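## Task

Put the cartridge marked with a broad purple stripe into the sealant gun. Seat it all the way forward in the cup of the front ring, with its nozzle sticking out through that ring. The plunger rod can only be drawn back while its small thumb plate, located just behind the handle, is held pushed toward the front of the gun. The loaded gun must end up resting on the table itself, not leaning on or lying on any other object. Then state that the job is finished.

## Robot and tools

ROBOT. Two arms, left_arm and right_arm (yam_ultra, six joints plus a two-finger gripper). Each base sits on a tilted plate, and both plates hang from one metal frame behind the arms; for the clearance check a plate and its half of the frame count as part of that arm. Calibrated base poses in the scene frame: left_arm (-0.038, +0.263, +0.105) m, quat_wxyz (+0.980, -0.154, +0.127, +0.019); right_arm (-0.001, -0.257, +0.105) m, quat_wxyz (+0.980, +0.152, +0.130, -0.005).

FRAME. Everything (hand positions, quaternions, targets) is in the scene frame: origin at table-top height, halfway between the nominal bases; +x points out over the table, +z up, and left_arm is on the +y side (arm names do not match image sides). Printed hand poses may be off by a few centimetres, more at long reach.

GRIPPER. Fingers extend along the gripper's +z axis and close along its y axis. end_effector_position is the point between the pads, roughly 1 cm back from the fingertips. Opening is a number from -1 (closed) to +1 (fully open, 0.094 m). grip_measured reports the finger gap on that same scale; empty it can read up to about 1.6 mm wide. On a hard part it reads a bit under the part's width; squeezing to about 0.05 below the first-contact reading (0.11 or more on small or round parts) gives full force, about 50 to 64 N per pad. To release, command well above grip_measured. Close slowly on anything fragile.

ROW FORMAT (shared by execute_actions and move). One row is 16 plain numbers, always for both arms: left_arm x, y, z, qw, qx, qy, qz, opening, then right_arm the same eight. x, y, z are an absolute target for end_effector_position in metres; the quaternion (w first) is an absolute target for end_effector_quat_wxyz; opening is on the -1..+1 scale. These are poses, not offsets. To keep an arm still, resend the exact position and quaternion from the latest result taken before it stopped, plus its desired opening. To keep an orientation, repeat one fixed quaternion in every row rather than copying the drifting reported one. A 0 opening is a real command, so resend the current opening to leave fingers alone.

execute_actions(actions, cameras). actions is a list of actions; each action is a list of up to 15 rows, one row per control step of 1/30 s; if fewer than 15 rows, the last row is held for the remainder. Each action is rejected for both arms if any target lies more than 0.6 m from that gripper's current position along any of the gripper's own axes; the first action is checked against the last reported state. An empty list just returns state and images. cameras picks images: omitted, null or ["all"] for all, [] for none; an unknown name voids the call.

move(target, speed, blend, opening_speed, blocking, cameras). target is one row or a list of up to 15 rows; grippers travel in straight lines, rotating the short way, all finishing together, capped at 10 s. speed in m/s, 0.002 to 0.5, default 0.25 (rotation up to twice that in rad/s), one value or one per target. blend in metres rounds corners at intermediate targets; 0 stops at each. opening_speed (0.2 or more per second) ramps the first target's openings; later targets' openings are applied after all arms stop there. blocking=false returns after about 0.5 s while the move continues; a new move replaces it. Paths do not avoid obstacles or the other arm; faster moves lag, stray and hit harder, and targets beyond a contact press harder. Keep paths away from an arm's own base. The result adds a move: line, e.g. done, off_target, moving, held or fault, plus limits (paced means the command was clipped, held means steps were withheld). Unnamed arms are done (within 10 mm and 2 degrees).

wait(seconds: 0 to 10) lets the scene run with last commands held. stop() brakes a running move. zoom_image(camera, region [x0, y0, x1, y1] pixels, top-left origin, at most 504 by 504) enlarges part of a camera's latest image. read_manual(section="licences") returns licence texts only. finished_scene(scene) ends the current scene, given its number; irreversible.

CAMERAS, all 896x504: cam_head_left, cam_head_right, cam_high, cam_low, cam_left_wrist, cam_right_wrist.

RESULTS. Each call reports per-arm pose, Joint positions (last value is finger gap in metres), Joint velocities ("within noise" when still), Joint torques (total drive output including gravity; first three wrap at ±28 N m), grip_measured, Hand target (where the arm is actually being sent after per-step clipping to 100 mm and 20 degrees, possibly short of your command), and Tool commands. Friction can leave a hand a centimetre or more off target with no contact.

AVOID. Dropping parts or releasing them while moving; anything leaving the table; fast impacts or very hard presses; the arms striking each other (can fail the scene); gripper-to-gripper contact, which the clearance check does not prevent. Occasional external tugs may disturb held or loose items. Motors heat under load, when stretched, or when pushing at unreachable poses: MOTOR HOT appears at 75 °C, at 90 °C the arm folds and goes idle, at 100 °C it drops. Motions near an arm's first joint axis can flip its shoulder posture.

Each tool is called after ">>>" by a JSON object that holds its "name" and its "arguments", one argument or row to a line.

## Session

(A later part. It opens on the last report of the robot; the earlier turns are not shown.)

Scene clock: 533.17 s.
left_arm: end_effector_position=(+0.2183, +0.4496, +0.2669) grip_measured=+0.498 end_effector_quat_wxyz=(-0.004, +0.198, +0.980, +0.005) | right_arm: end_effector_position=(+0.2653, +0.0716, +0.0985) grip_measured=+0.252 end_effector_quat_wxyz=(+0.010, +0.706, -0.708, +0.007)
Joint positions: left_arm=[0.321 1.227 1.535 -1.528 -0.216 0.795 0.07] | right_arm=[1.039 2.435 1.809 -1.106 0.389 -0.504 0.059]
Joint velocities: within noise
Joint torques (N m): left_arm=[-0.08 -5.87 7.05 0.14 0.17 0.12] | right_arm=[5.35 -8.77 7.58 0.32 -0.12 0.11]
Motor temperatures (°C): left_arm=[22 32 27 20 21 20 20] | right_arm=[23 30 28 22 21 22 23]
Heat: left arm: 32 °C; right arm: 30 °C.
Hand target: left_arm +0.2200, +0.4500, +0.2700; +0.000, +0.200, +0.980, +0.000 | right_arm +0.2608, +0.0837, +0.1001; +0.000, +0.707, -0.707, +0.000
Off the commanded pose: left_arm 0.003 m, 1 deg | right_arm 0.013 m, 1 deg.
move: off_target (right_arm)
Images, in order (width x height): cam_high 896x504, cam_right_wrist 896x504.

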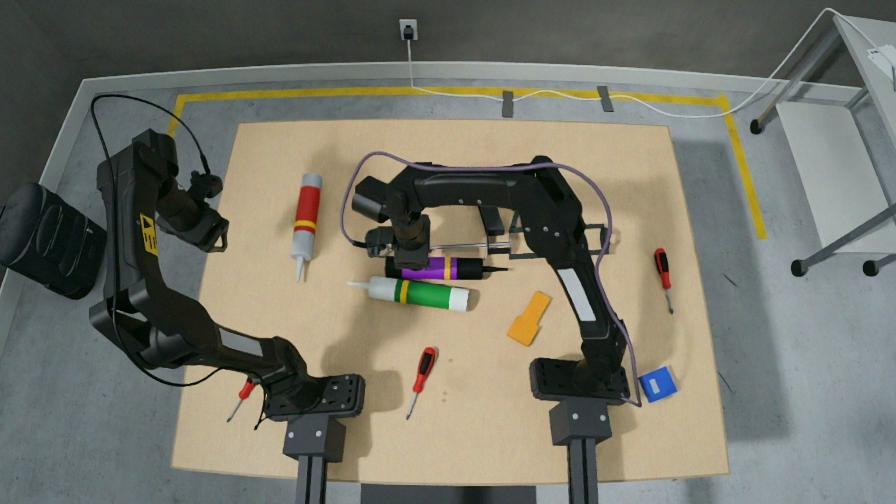

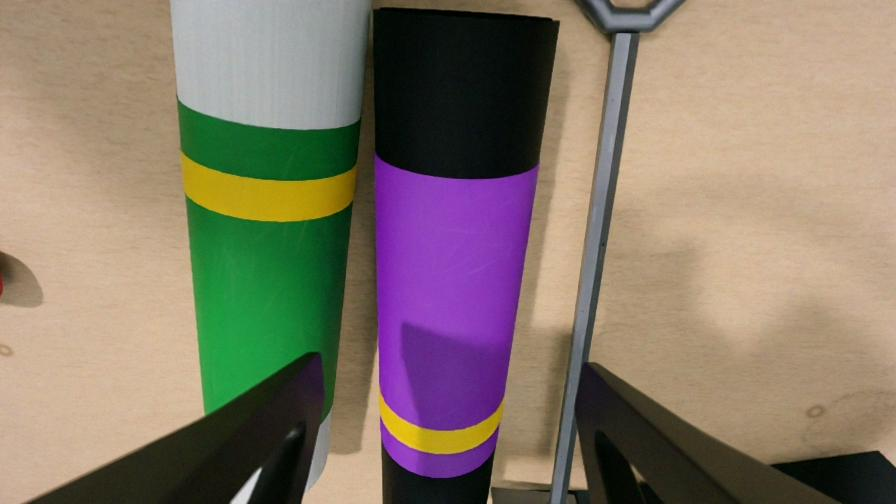

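>>> {"name": "move", "arguments": {
  "target": [
    [0.22,0.45,0.27,0,0.2,0.98,0,0.5,0.2595,0.0855,0.048,0,-0.7071,0.7071,0,0.25]
  ],
  "speed": [0.07],
  "cameras": ["cam_right_wrist"]
}}

Scene clock: 546.90 s.
left_arm: end_effector_position=(+0.2183, +0.4496, +0.2669) grip_measured=+0.498 end_effector_quat_wxyz=(-0.004, +0.198, +0.980, +0.005) | right_arm: end_effector_position=(+0.2664, +0.0860, +0.0581) grip_measured=+0.252 end_effector_quat_wxyz=(-0.009, +0.702, -0.713, +0.001)
Joint positions: left_arm=[0.321 1.227 1.535 -1.528 -0.216 0.795 0.07] | right_arm=[1.017 2.496 1.749 -0.935 0.389 -0.531 0.059]
Joint velocities: within noise
Joint torques (N m): left_arm=[-0.09 -5.85 7.05 0.14 0.17 0.11] | right_arm=[4.08 -8.72 4.36 0.46 -0.07 -0.04]
Motor temperatures (°C): left_arm=[22 31 27 20 21 20 20] | right_arm=[23 31 28 22 21 22 23]
Heat: left arm: 31 °C; right arm: 31 °C.
Hand target: left_arm +0.2200, +0.4500, +0.2700; +0.000, +0.200, +0.980, +0.000 | right_arm +0.2595, +0.0852, +0.0482; +0.000, +0.707, -0.707, +0.000
Off the commanded pose: left_arm 0.003 m, 1 deg | right_arm 0.012 m, 1 deg.
move: off_target (right_arm)
Images, in order (width x height): cam_right_wrist 896x504.

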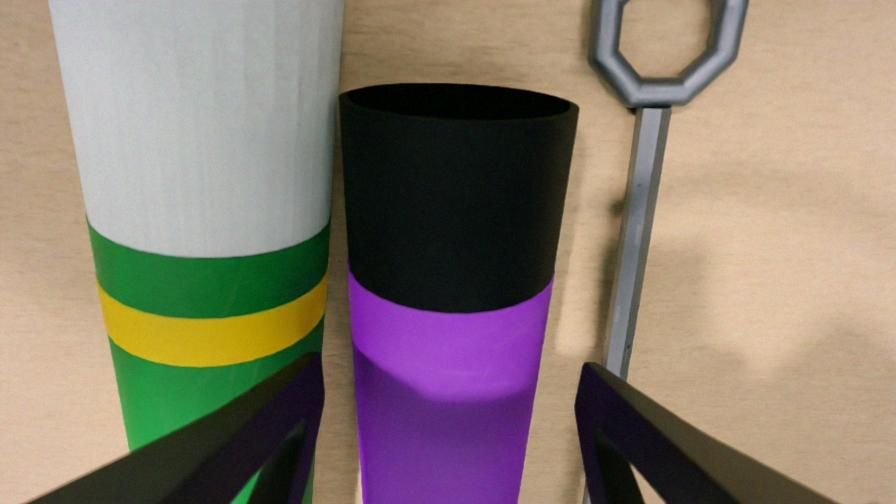

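>>> {"name": "move", "arguments": {
  "target": [
    [0.22,0.45,0.27,0,0.2,0.98,0,0.5,0.2595,0.0765,0.048,0,-0.7071,0.7071,0,0.18],
    [0.22,0.45,0.27,0,0.2,0.98,0,0.5,0.2595,0.0755,0.030,0,-0.7071,0.7071,0,0.18]
  ],
  "speed": [0.05],
  "cameras": ["cam_right_wrist"]
}}

speed must be one number or one for each of the 2 targets, got a list of 1; nothing of the call was run

>>> {"name": "move", "arguments": {
  "target": [
    [0.22,0.45,0.27,0,0.2,0.98,0,0.5,0.2595,0.0765,0.048,0,-0.7071,0.7071,0,0.18],
    [0.22,0.45,0.27,0,0.2,0.98,0,0.5,0.2595,0.0755,0.030,0,-0.7071,0.7071,0,0.18]
  ],
  "speed": 0.05,
  "cameras": ["cam_right_wrist"]
}}

Scene clock: 560.10 s.
left_arm: end_effector_position=(+0.2183, +0.4496, +0.2669) grip_measured=+0.498 end_effector_quat_wxyz=(-0.004, +0.198, +0.980, +0.005) | right_arm: end_effector_position=(+0.2646, +0.0771, +0.0375) grip_measured=+0.182 end_effector_quat_wxyz=(-0.006, +0.703, -0.711, +0.000)
Joint positions: left_arm=[0.321 1.227 1.535 -1.528 -0.216 0.795 0.07] | right_arm=[0.992 2.496 1.672 -0.853 0.389 -0.559 0.056]
Joint velocities: within noise
Joint torques (N m): left_arm=[-0.05 -5.86 7.08 0.14 0.16 0.12] | right_arm=[3.93 -9.18 3.99 0.4 -0.03 -0.07]
Motor temperatures (°C): left_arm=[22 31 27 20 21 20 20] | right_arm=[23 31 26 22 21 22 23]
Heat: left arm: 31 °C; right arm: 31 °C.
Hand target: left_arm +0.2200, +0.4500, +0.2700; +0.000, +0.200, +0.980, +0.000 | right_arm +0.2595, +0.0753, +0.0301; +0.000, +0.707, -0.707, +0.000
Off the commanded pose: left_arm 0.003 m, 1 deg | right_arm 0.009 m, 1 deg.
move: done
Images, in order (width x height): cam_right_wrist 896x504.

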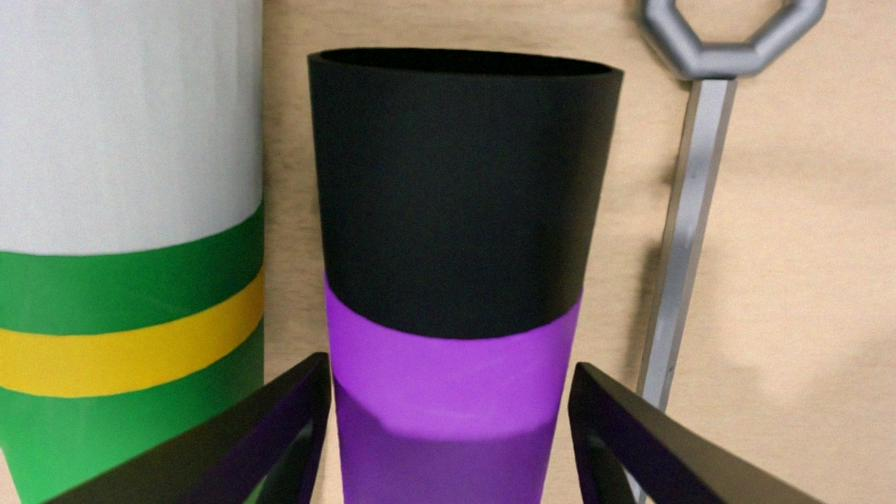

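>>> {"name": "move", "arguments": {
  "target": [
    [0.22,0.45,0.27,0,0.2,0.98,0,0.5,0.2595,0.0755,0.023,0,-0.7071,0.7071,0,0.18],
    [0.22,0.45,0.27,0,0.2,0.98,0,0.5,0.2595,0.0755,0.023,0,-0.7071,0.7071,0,-0.25]
  ],
  "speed": 0.05,
  "opening_speed": 0.5,
  "cameras": ["cam_right_wrist"]
}}

Scene clock: 566.00 s.
left_arm: end_effector_position=(+0.2184, +0.4495, +0.2669) grip_measured=+0.498 end_effector_quat_wxyz=(-0.004, +0.198, +0.980, +0.005) | right_arm: end_effector_position=(+0.2669, +0.0779, +0.0349) grip_measured=+0.019 end_effector_quat_wxyz=(-0.011, +0.702, -0.713, -0.001)
Joint positions: left_arm=[0.321 1.227 1.535 -1.528 -0.216 0.795 0.07] | right_arm=[0.986 2.496 1.664 -0.831 0.389 -0.566 0.048]
Joint velocities: within noise
Joint torques (N m): left_arm=[-0.05 -5.89 7.02 0.14 0.17 0.12] | right_arm=[3.95 -8.35 4 0.46 -0.03 -0.05]
Motor temperatures (°C): left_arm=[22 31 27 20 21 20 20] | right_arm=[23 31 26 22 20 22 23]
Heat: left arm: 31 °C; right arm: 31 °C.
Hand target: left_arm +0.2201, +0.4500, +0.2700; +0.000, +0.200, +0.980, +0.000 | right_arm +0.2594, +0.0752, +0.0233; +0.000, +0.707, -0.707, +0.000
Off the commanded pose: left_arm 0.003 m, 1 deg | right_arm 0.014 m, 2 deg.
move: off_target (right_arm); target 2's new opening was sent with right_arm's hand 0.014 m and 2 deg from that target
Images, in order (width x height): cam_right_wrist 896x504.

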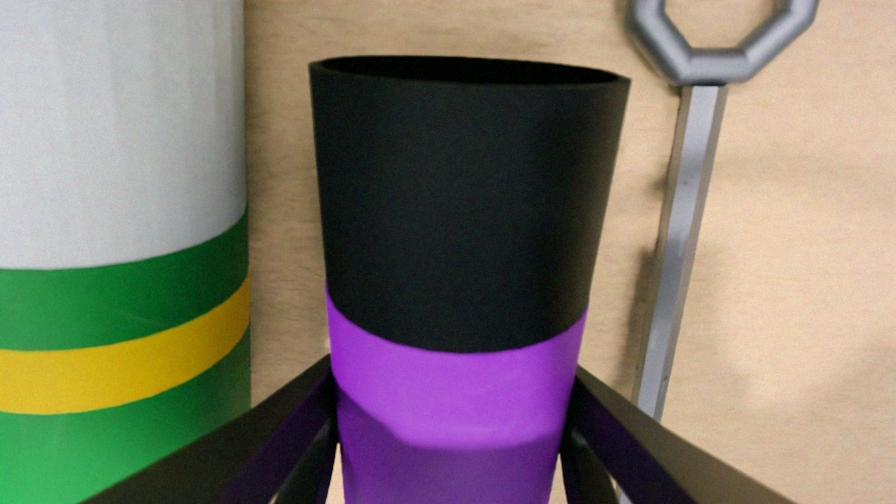

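>>> {"name": "move", "arguments": {
  "target": [
    [0.22,0.45,0.27,0,0.2,0.98,0,0.5,0.2605,0.077,0.13,0,-0.7071,0.7071,0,-0.25],
    [0.22,0.45,0.27,0,0.2,0.98,0,0.5,0.3232,-0.150,0.14,0.0657,-0.7250,0.6820,0.0698,-0.25]
  ],
  "speed": [0.08,0.15],
  "cameras": ["cam_right_wrist","cam_high","cam_head_left","cam_low"]
}}

Scene clock: 609.37 s.
left_arm: end_effector_position=(+0.2184, +0.4495, +0.2669) grip_measured=+0.498 end_effector_quat_wxyz=(-0.004, +0.198, +0.980, +0.005) | right_arm: end_effector_position=(+0.3250, -0.1522, +0.1313) grip_measured=+0.019 end_effector_quat_wxyz=(-0.050, +0.723, -0.686, -0.066)
Joint positions: left_arm=[0.321 1.227 1.535 -1.528 -0.216 0.795 0.07] | right_arm=[0.501 1.704 1.208 -0.935 0.235 -1.166 0.048]
Joint velocities: within noise
Joint torques (N m): left_arm=[-0.06 -5.85 7.02 0.13 0.16 0.11] | right_arm=[3.18 -9.11 4.77 0.38 -0.27 0]
Motor temperatures (°C): left_arm=[22 31 28 20 21 20 20] | right_arm=[23 32 26 22 20 22 25]
Heat: left arm: 31 °C; right arm: 32 °C.
Hand target: left_arm +0.2201, +0.4500, +0.2700; +0.000, +0.200, +0.980, +0.000 | right_arm +0.3233, -0.1500, +0.1398; -0.066, +0.725, -0.682, -0.070
Off the commanded pose: left_arm 0.003 m, 1 deg | right_arm 0.009 m, 2 deg.
move: done
Images, in order (width x height): cam_head_left 896x504, cam_high 896x504, cam_low 896x504, cam_right_wrist 896x504.

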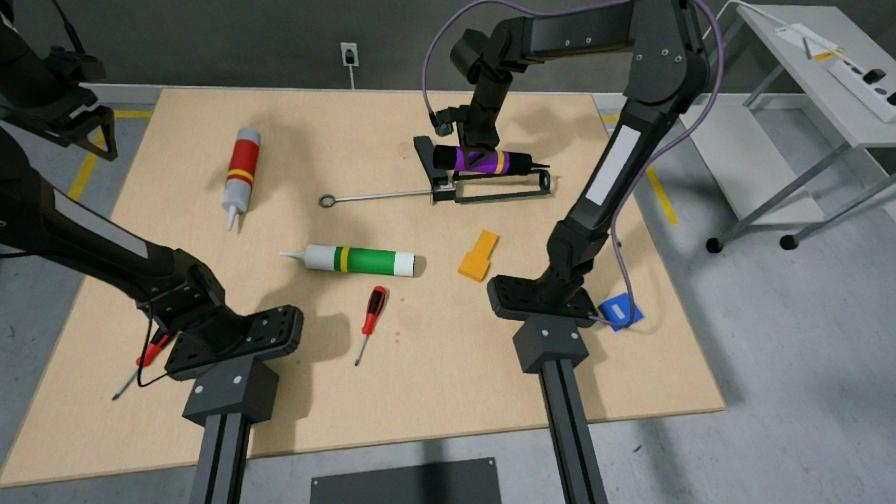

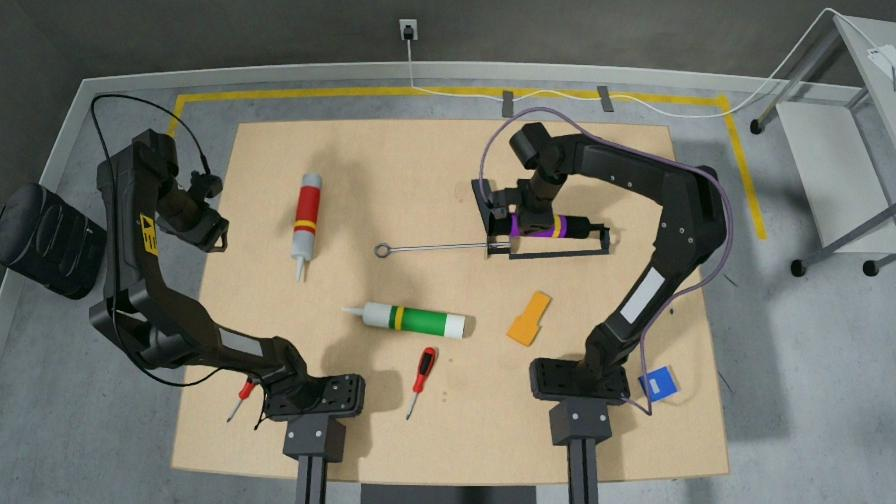

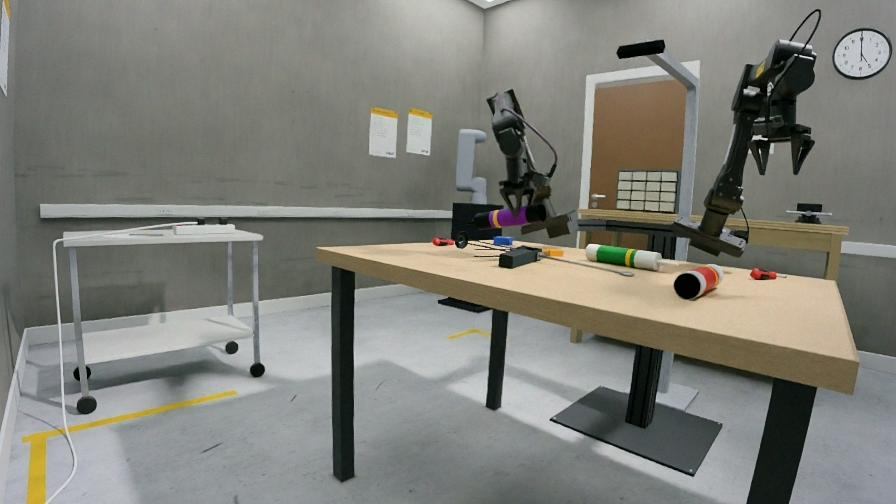

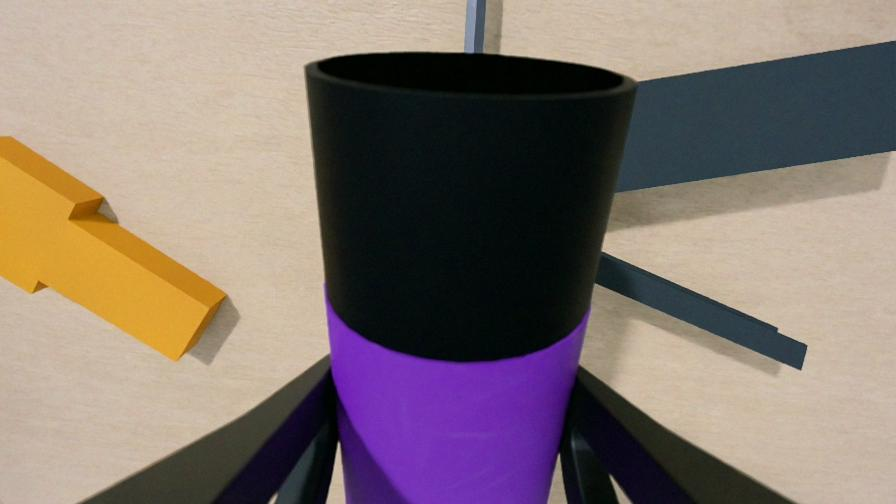

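>>> {"name": "move", "arguments": {
  "target": [
    [0.22,0.45,0.27,0,0.2,0.98,0,0.5,0.3222,-0.160,0.095,0.0657,-0.7250,0.6820,0.0698,-0.25]
  ],
  "speed": 0.06,
  "cameras": ["cam_high","cam_head_left","cam_low","cam_head_right"]
}}

>>> {"name": "zoom_image", "arguments": {
  "camera": "cam_high",
  "region": [480, 200, 640, 280]
}}

>>> {"name": "zoom_image", "arguments": {
  "camera": "cam_head_left",
  "region": [420, 130, 580, 220]
}}

>>> {"name": "zoom_image", "arguments": {
  "camera": "cam_head_right",
  "region": [420, 130, 580, 220]
}}

>>> {"name": "zoom_image", "arguments": {
  "camera": "cam_low",
  "region": [430, 190, 580, 280]
}}

Scene clock: 624.07 s.
left_arm: end_effector_position=(+0.2184, +0.4495, +0.2669) grip_measured=+0.498 end_effector_quat_wxyz=(-0.004, +0.198, +0.980, +0.005) | right_arm: end_effector_position=(+0.3240, -0.1661, +0.0966) grip_measured=+0.019 end_effector_quat_wxyz=(-0.057, +0.721, -0.688, -0.060)
Joint positions: left_arm=[0.321 1.227 1.535 -1.528 -0.216 0.795 0.07] | right_arm=[0.424 1.704 1.086 -0.777 0.228 -1.247 0.048]
Joint velocities: within noise
Joint torques (N m): left_arm=[-0.08 -5.86 7.04 0.15 0.16 0.11] | right_arm=[2.66 -6.15 4.56 0.55 -0.34 -0.08]
Motor temperatures (°C): left_arm=[22 30 28 20 21 20 20] | right_arm=[22 32 26 22 21 22 25]
Heat: left arm: 30 °C; right arm: 32 °C.
Hand target: left_arm +0.2201, +0.4500, +0.2700; +0.000, +0.200, +0.980, +0.000 | right_arm +0.3222, -0.1601, +0.0951; -0.066, +0.725, -0.682, -0.070
Off the commanded pose: left_arm 0.003 m, 1 deg | right_arm 0.007 m, 2 deg.
move: done
Images, in order (width x height): cam_head_left 896x504, cam_head_right 896x504, cam_high 896x504, cam_low 896x504.

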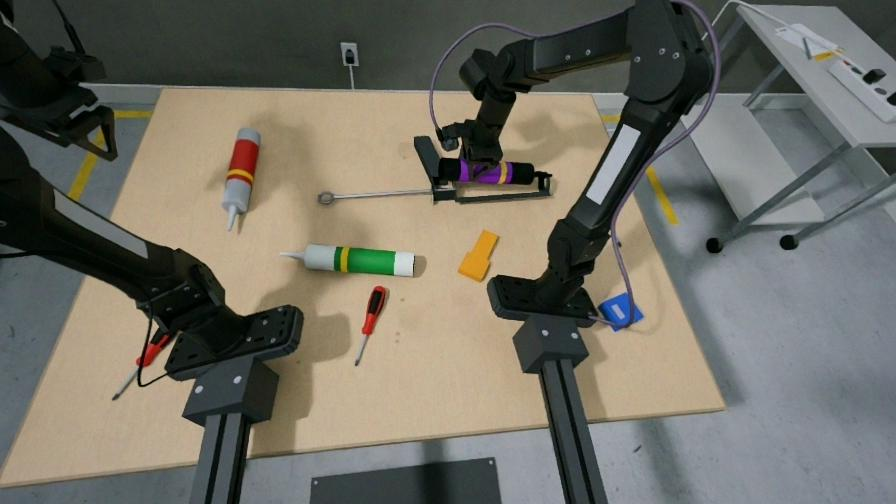

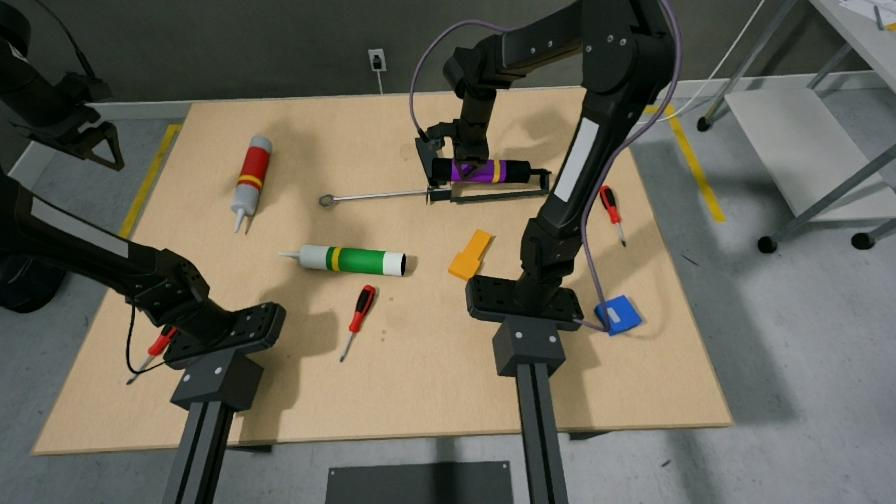

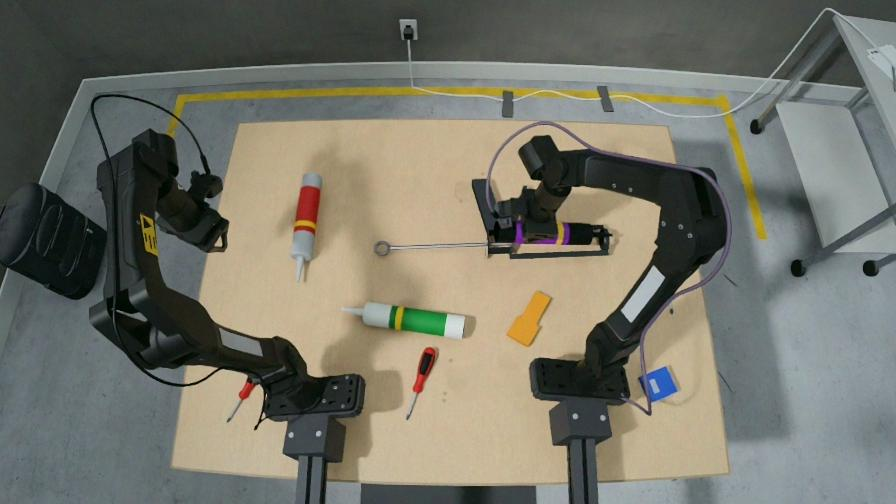

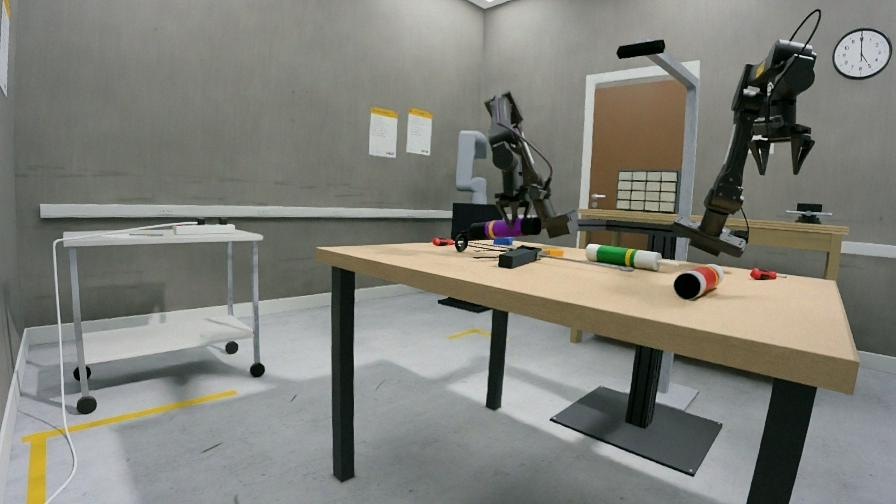

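Scaled by 3.150 from the camera's 896x504 image, which has a finer 1280x720 frame.

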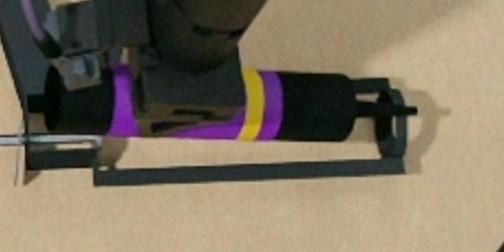

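Scaled by 3.150 from the camera's 896x504 image, which has a finer 1280x720 frame.

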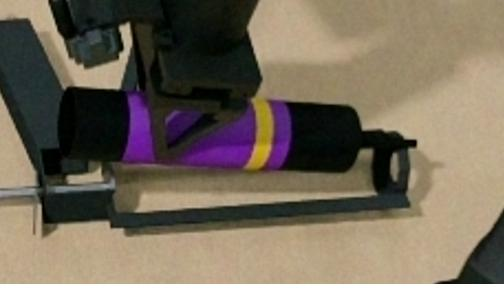

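Scaled by 3.150 from the camera's 896x504 image, which has a finer 1280x720 frame.

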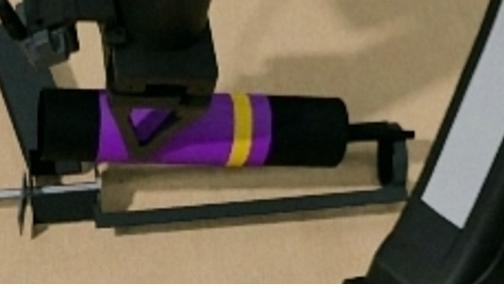

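Scaled by 3.360 from the camera's 896x504 image, which has a finer 1280x720 frame.

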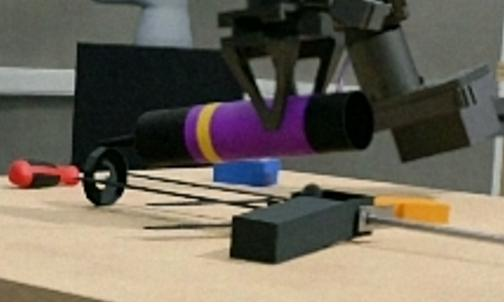

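>>> {"name": "move", "arguments": {
  "target": [
    [0.22,0.45,0.27,0,0.2,0.98,0,0.5,0.3208,-0.135,0.103,0.0746,-0.7241,0.6812,0.0793,-0.25],
    [0.22,0.45,0.27,0,0.2,0.98,0,0.5,0.3208,-0.135,0.080,0.0746,-0.7241,0.6812,0.0793,-0.25]
  ],
  "speed": 0.06,
  "cameras": ["cam_high","cam_head_left","cam_low","cam_head_right"]
}}

>>> {"name": "zoom_image", "arguments": {
  "camera": "cam_high",
  "region": [540, 210, 640, 280]
}}

>>> {"name": "zoom_image", "arguments": {
  "camera": "cam_head_left",
  "region": [420, 130, 580, 220]
}}

>>> {"name": "zoom_image", "arguments": {
  "camera": "cam_low",
  "region": [430, 190, 580, 280]
}}

Scene clock: 656.87 s.
left_arm: end_effector_position=(+0.2184, +0.4495, +0.2669) grip_measured=+0.498 end_effector_quat_wxyz=(-0.004, +0.198, +0.980, +0.005) | right_arm: end_effector_position=(+0.3237, -0.1396, +0.0818) grip_measured=+0.018 end_effector_quat_wxyz=(-0.070, +0.721, -0.685, -0.071)
Joint positions: left_arm=[0.321 1.227 1.535 -1.528 -0.216 0.795 0.07] | right_arm=[0.462 1.771 1.075 -0.691 0.204 -1.215 0.048]
Joint velocities: within noise
Joint torques (N m): left_arm=[-0.06 -5.87 7.01 0.14 0.17 0.11] | right_arm=[2.85 -6.3 4.49 0.56 -0.27 -0.04]
Motor temperatures (°C): left_arm=[22 30 28 20 21 20 19] | right_arm=[22 31 26 22 21 22 25]
Heat: left arm: 30 °C; right arm: 31 °C.
Hand target: left_arm +0.2201, +0.4500, +0.2700; +0.000, +0.200, +0.980, +0.000 | right_arm +0.3207, -0.1350, +0.0801; -0.074, +0.724, -0.681, -0.079
Off the commanded pose: left_arm 0.003 m, 1 deg | right_arm 0.006 m, 1 deg.
move: done
Images, in order (width x height): cam_head_left 896x504, cam_head_right 896x504, cam_high 896x504, cam_low 896x504.

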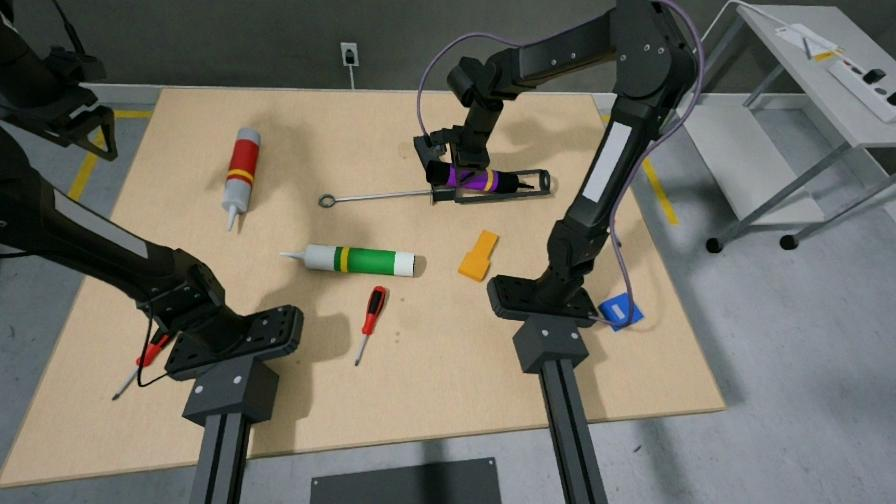

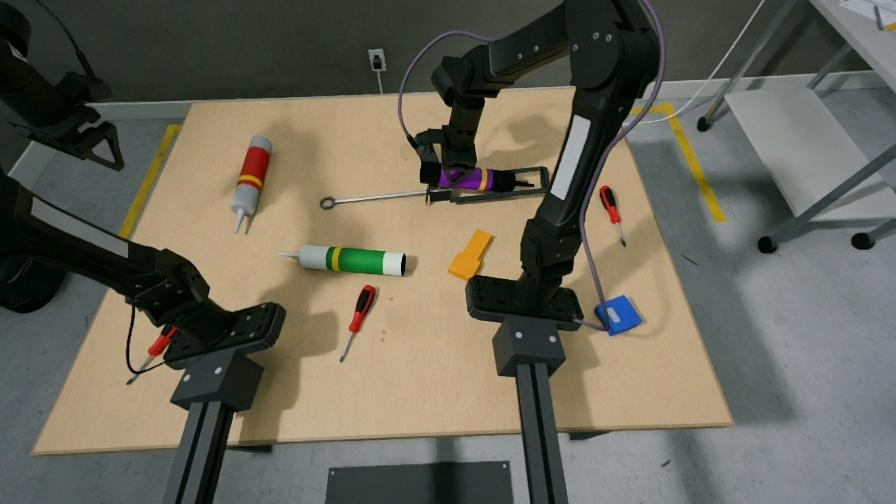

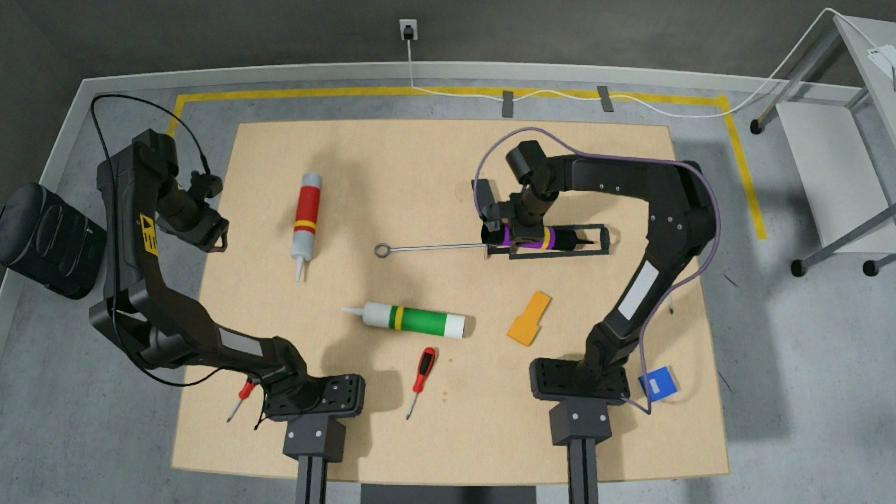

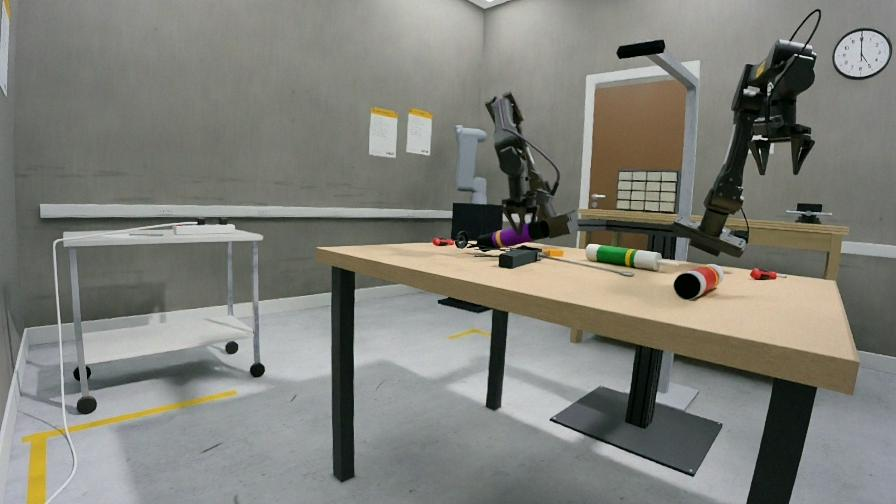

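Scaled by 5.040 from the camera's 896x504 image, which has a finer 1280x720 frame.

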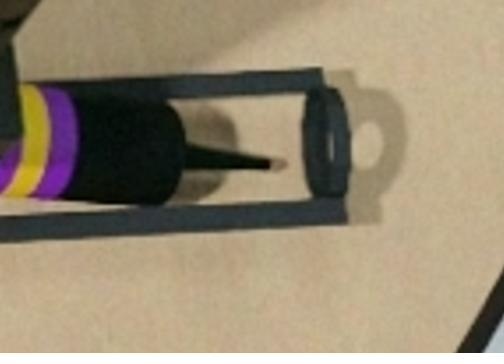

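Scaled by 3.150 from the camera's 896x504 image, which has a finer 1280x720 frame.

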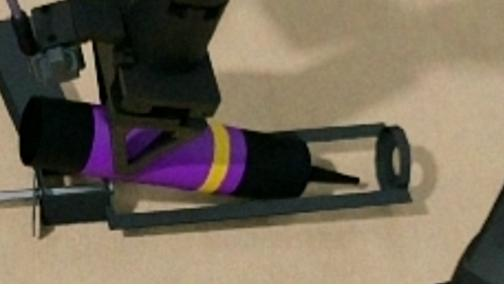

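Scaled by 3.360 from the camera's 896x504 image, which has a finer 1280x720 frame.

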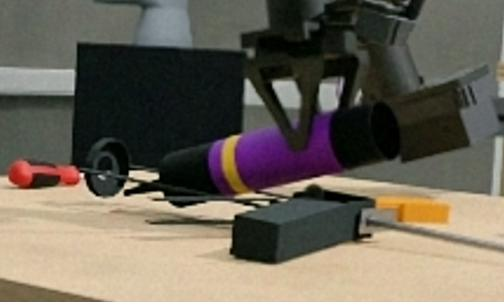

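>>> {"name": "zoom_image", "arguments": {
  "camera": "cam_low",
  "region": [450, 225, 510, 260]
}}

>>> {"name": "zoom_image", "arguments": {
  "camera": "cam_head_left",
  "region": [500, 150, 570, 210]
}}

>>> {"name": "zoom_image", "arguments": {
  "camera": "cam_head_right",
  "region": [490, 150, 560, 210]
}}

Scaled by 8.400 from the camera's 896x504 image, which has a finer 1280x720 frame.

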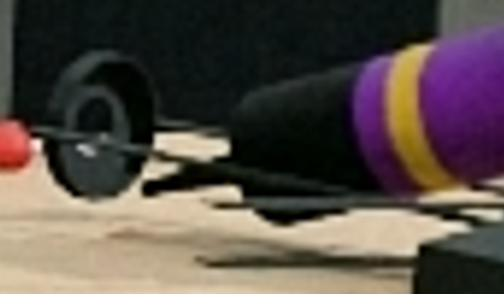

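Scaled by 7.200 from the camera's 896x504 image, which has a finer 1280x720 frame.

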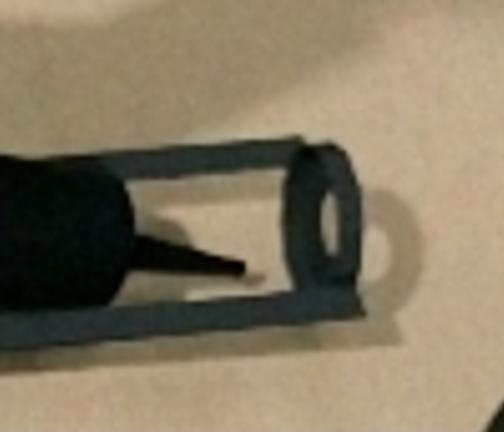

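Scaled by 7.200 from the camera's 896x504 image, which has a finer 1280x720 frame.

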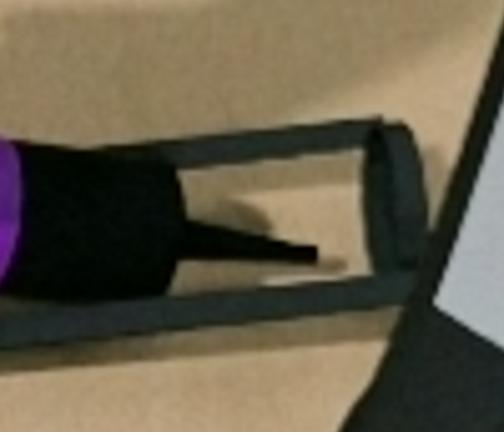

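>>> {"name": "move", "arguments": {
  "target": [
    [0.22,0.45,0.27,0,0.2,0.98,0,0.5,0.3200,-0.137,0.082,0.0508,-0.7264,0.6833,0.0540,-0.25]
  ],
  "speed": 0.06,
  "cameras": ["cam_high","cam_head_left","cam_low","cam_head_right"]
}}

>>> {"name": "zoom_image", "arguments": {
  "camera": "cam_high",
  "region": [540, 210, 640, 280]
}}

>>> {"name": "zoom_image", "arguments": {
  "camera": "cam_low",
  "region": [450, 210, 540, 260]
}}

>>> {"name": "zoom_image", "arguments": {
  "camera": "cam_head_left",
  "region": [500, 150, 570, 210]
}}

Scene clock: 740.53 s.
left_arm: end_effector_position=(+0.2184, +0.4495, +0.2669) grip_measured=+0.498 end_effector_quat_wxyz=(-0.004, +0.198, +0.980, +0.005) | right_arm: end_effector_position=(+0.3220, -0.1409, +0.0784) grip_measured=+0.018 end_effector_quat_wxyz=(-0.056, +0.723, -0.687, -0.054)
Joint positions: left_arm=[0.321 1.227 1.535 -1.528 -0.216 0.795 0.07] | right_arm=[0.48 1.786 1.075 -0.695 0.25 -1.193 0.048]
Joint velocities: within noise
Joint torques (N m): left_arm=[-0.03 -5.89 7.01 0.14 0.16 0.11] | right_arm=[4.1 -6.17 6.78 0.11 -0.04 0.16]
Motor temperatures (°C): left_arm=[22 29 29 20 21 20 19] | right_arm=[22 31 26 22 21 22 26]
Heat: left arm: 29 °C; right arm: 31 °C.
Hand target: left_arm +0.2201, +0.4500, +0.2700; +0.000, +0.200, +0.980, +0.000 | right_arm +0.3199, -0.1371, +0.0819; -0.051, +0.726, -0.683, -0.054
Off the commanded pose: left_arm 0.003 m, 1 deg | right_arm 0.006 m, 1 deg.
move: done
Images, in order (width x height): cam_head_left 896x504, cam_head_right 896x504, cam_high 896x504, cam_low 896x504.

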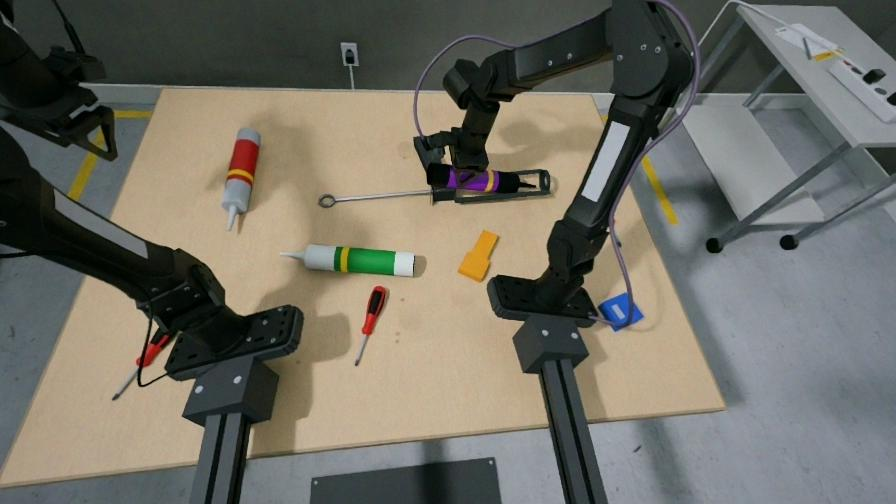

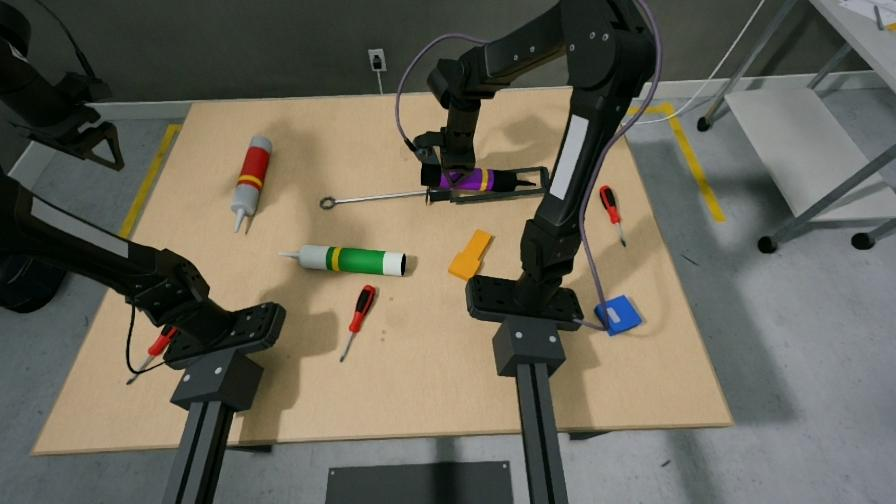

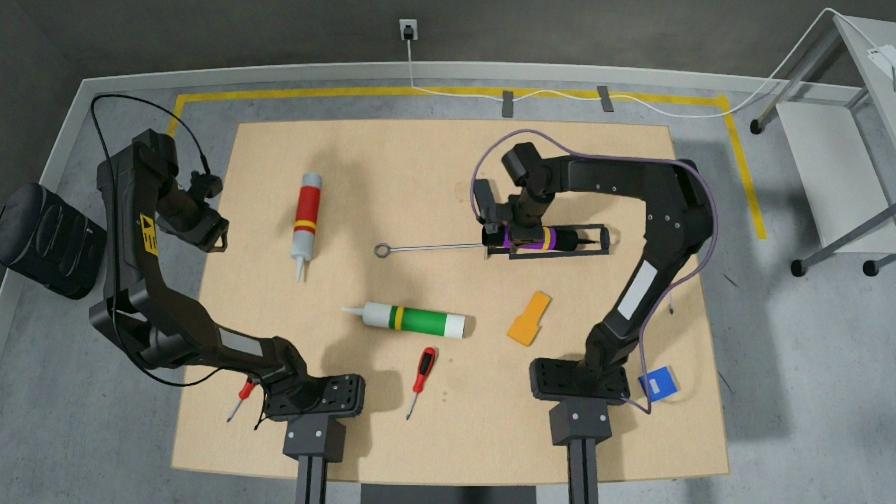

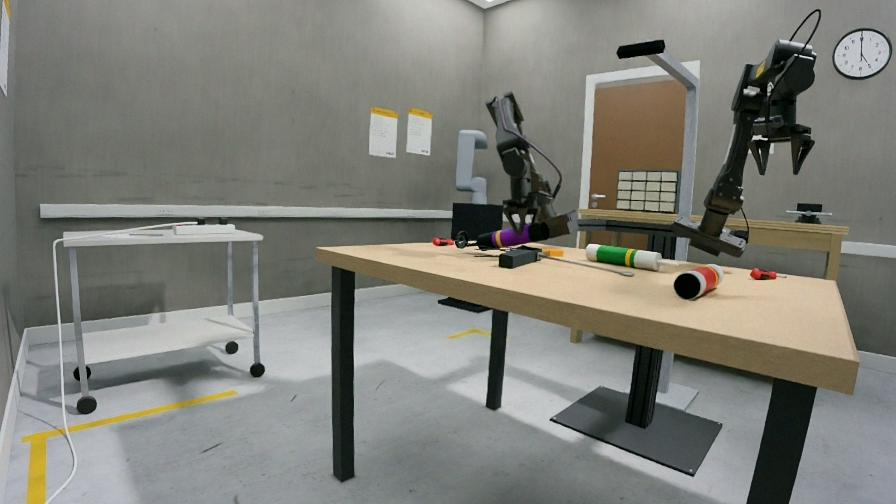

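Scaled by 5.040 from the camera's 896x504 image, which has a finer 1280x720 frame.

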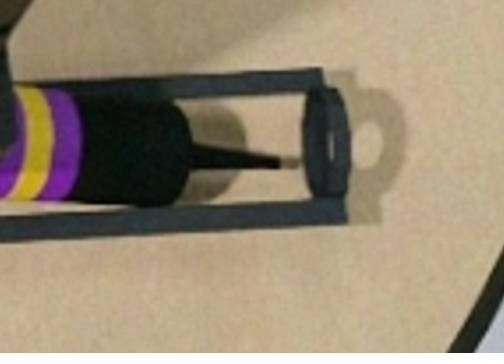

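Scaled by 5.600 from the camera's 896x504 image, which has a finer 1280x720 frame.

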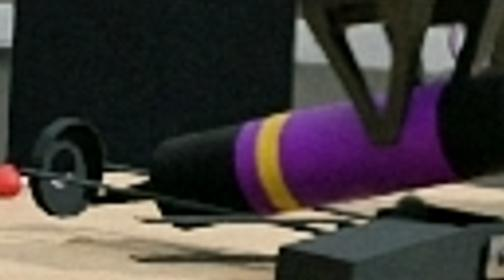

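Scaled by 7.200 from the camera's 896x504 image, which has a finer 1280x720 frame.

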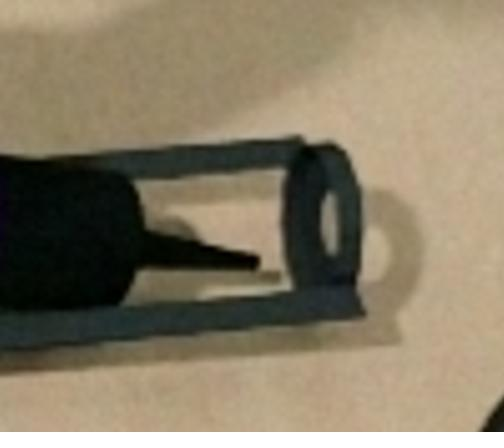

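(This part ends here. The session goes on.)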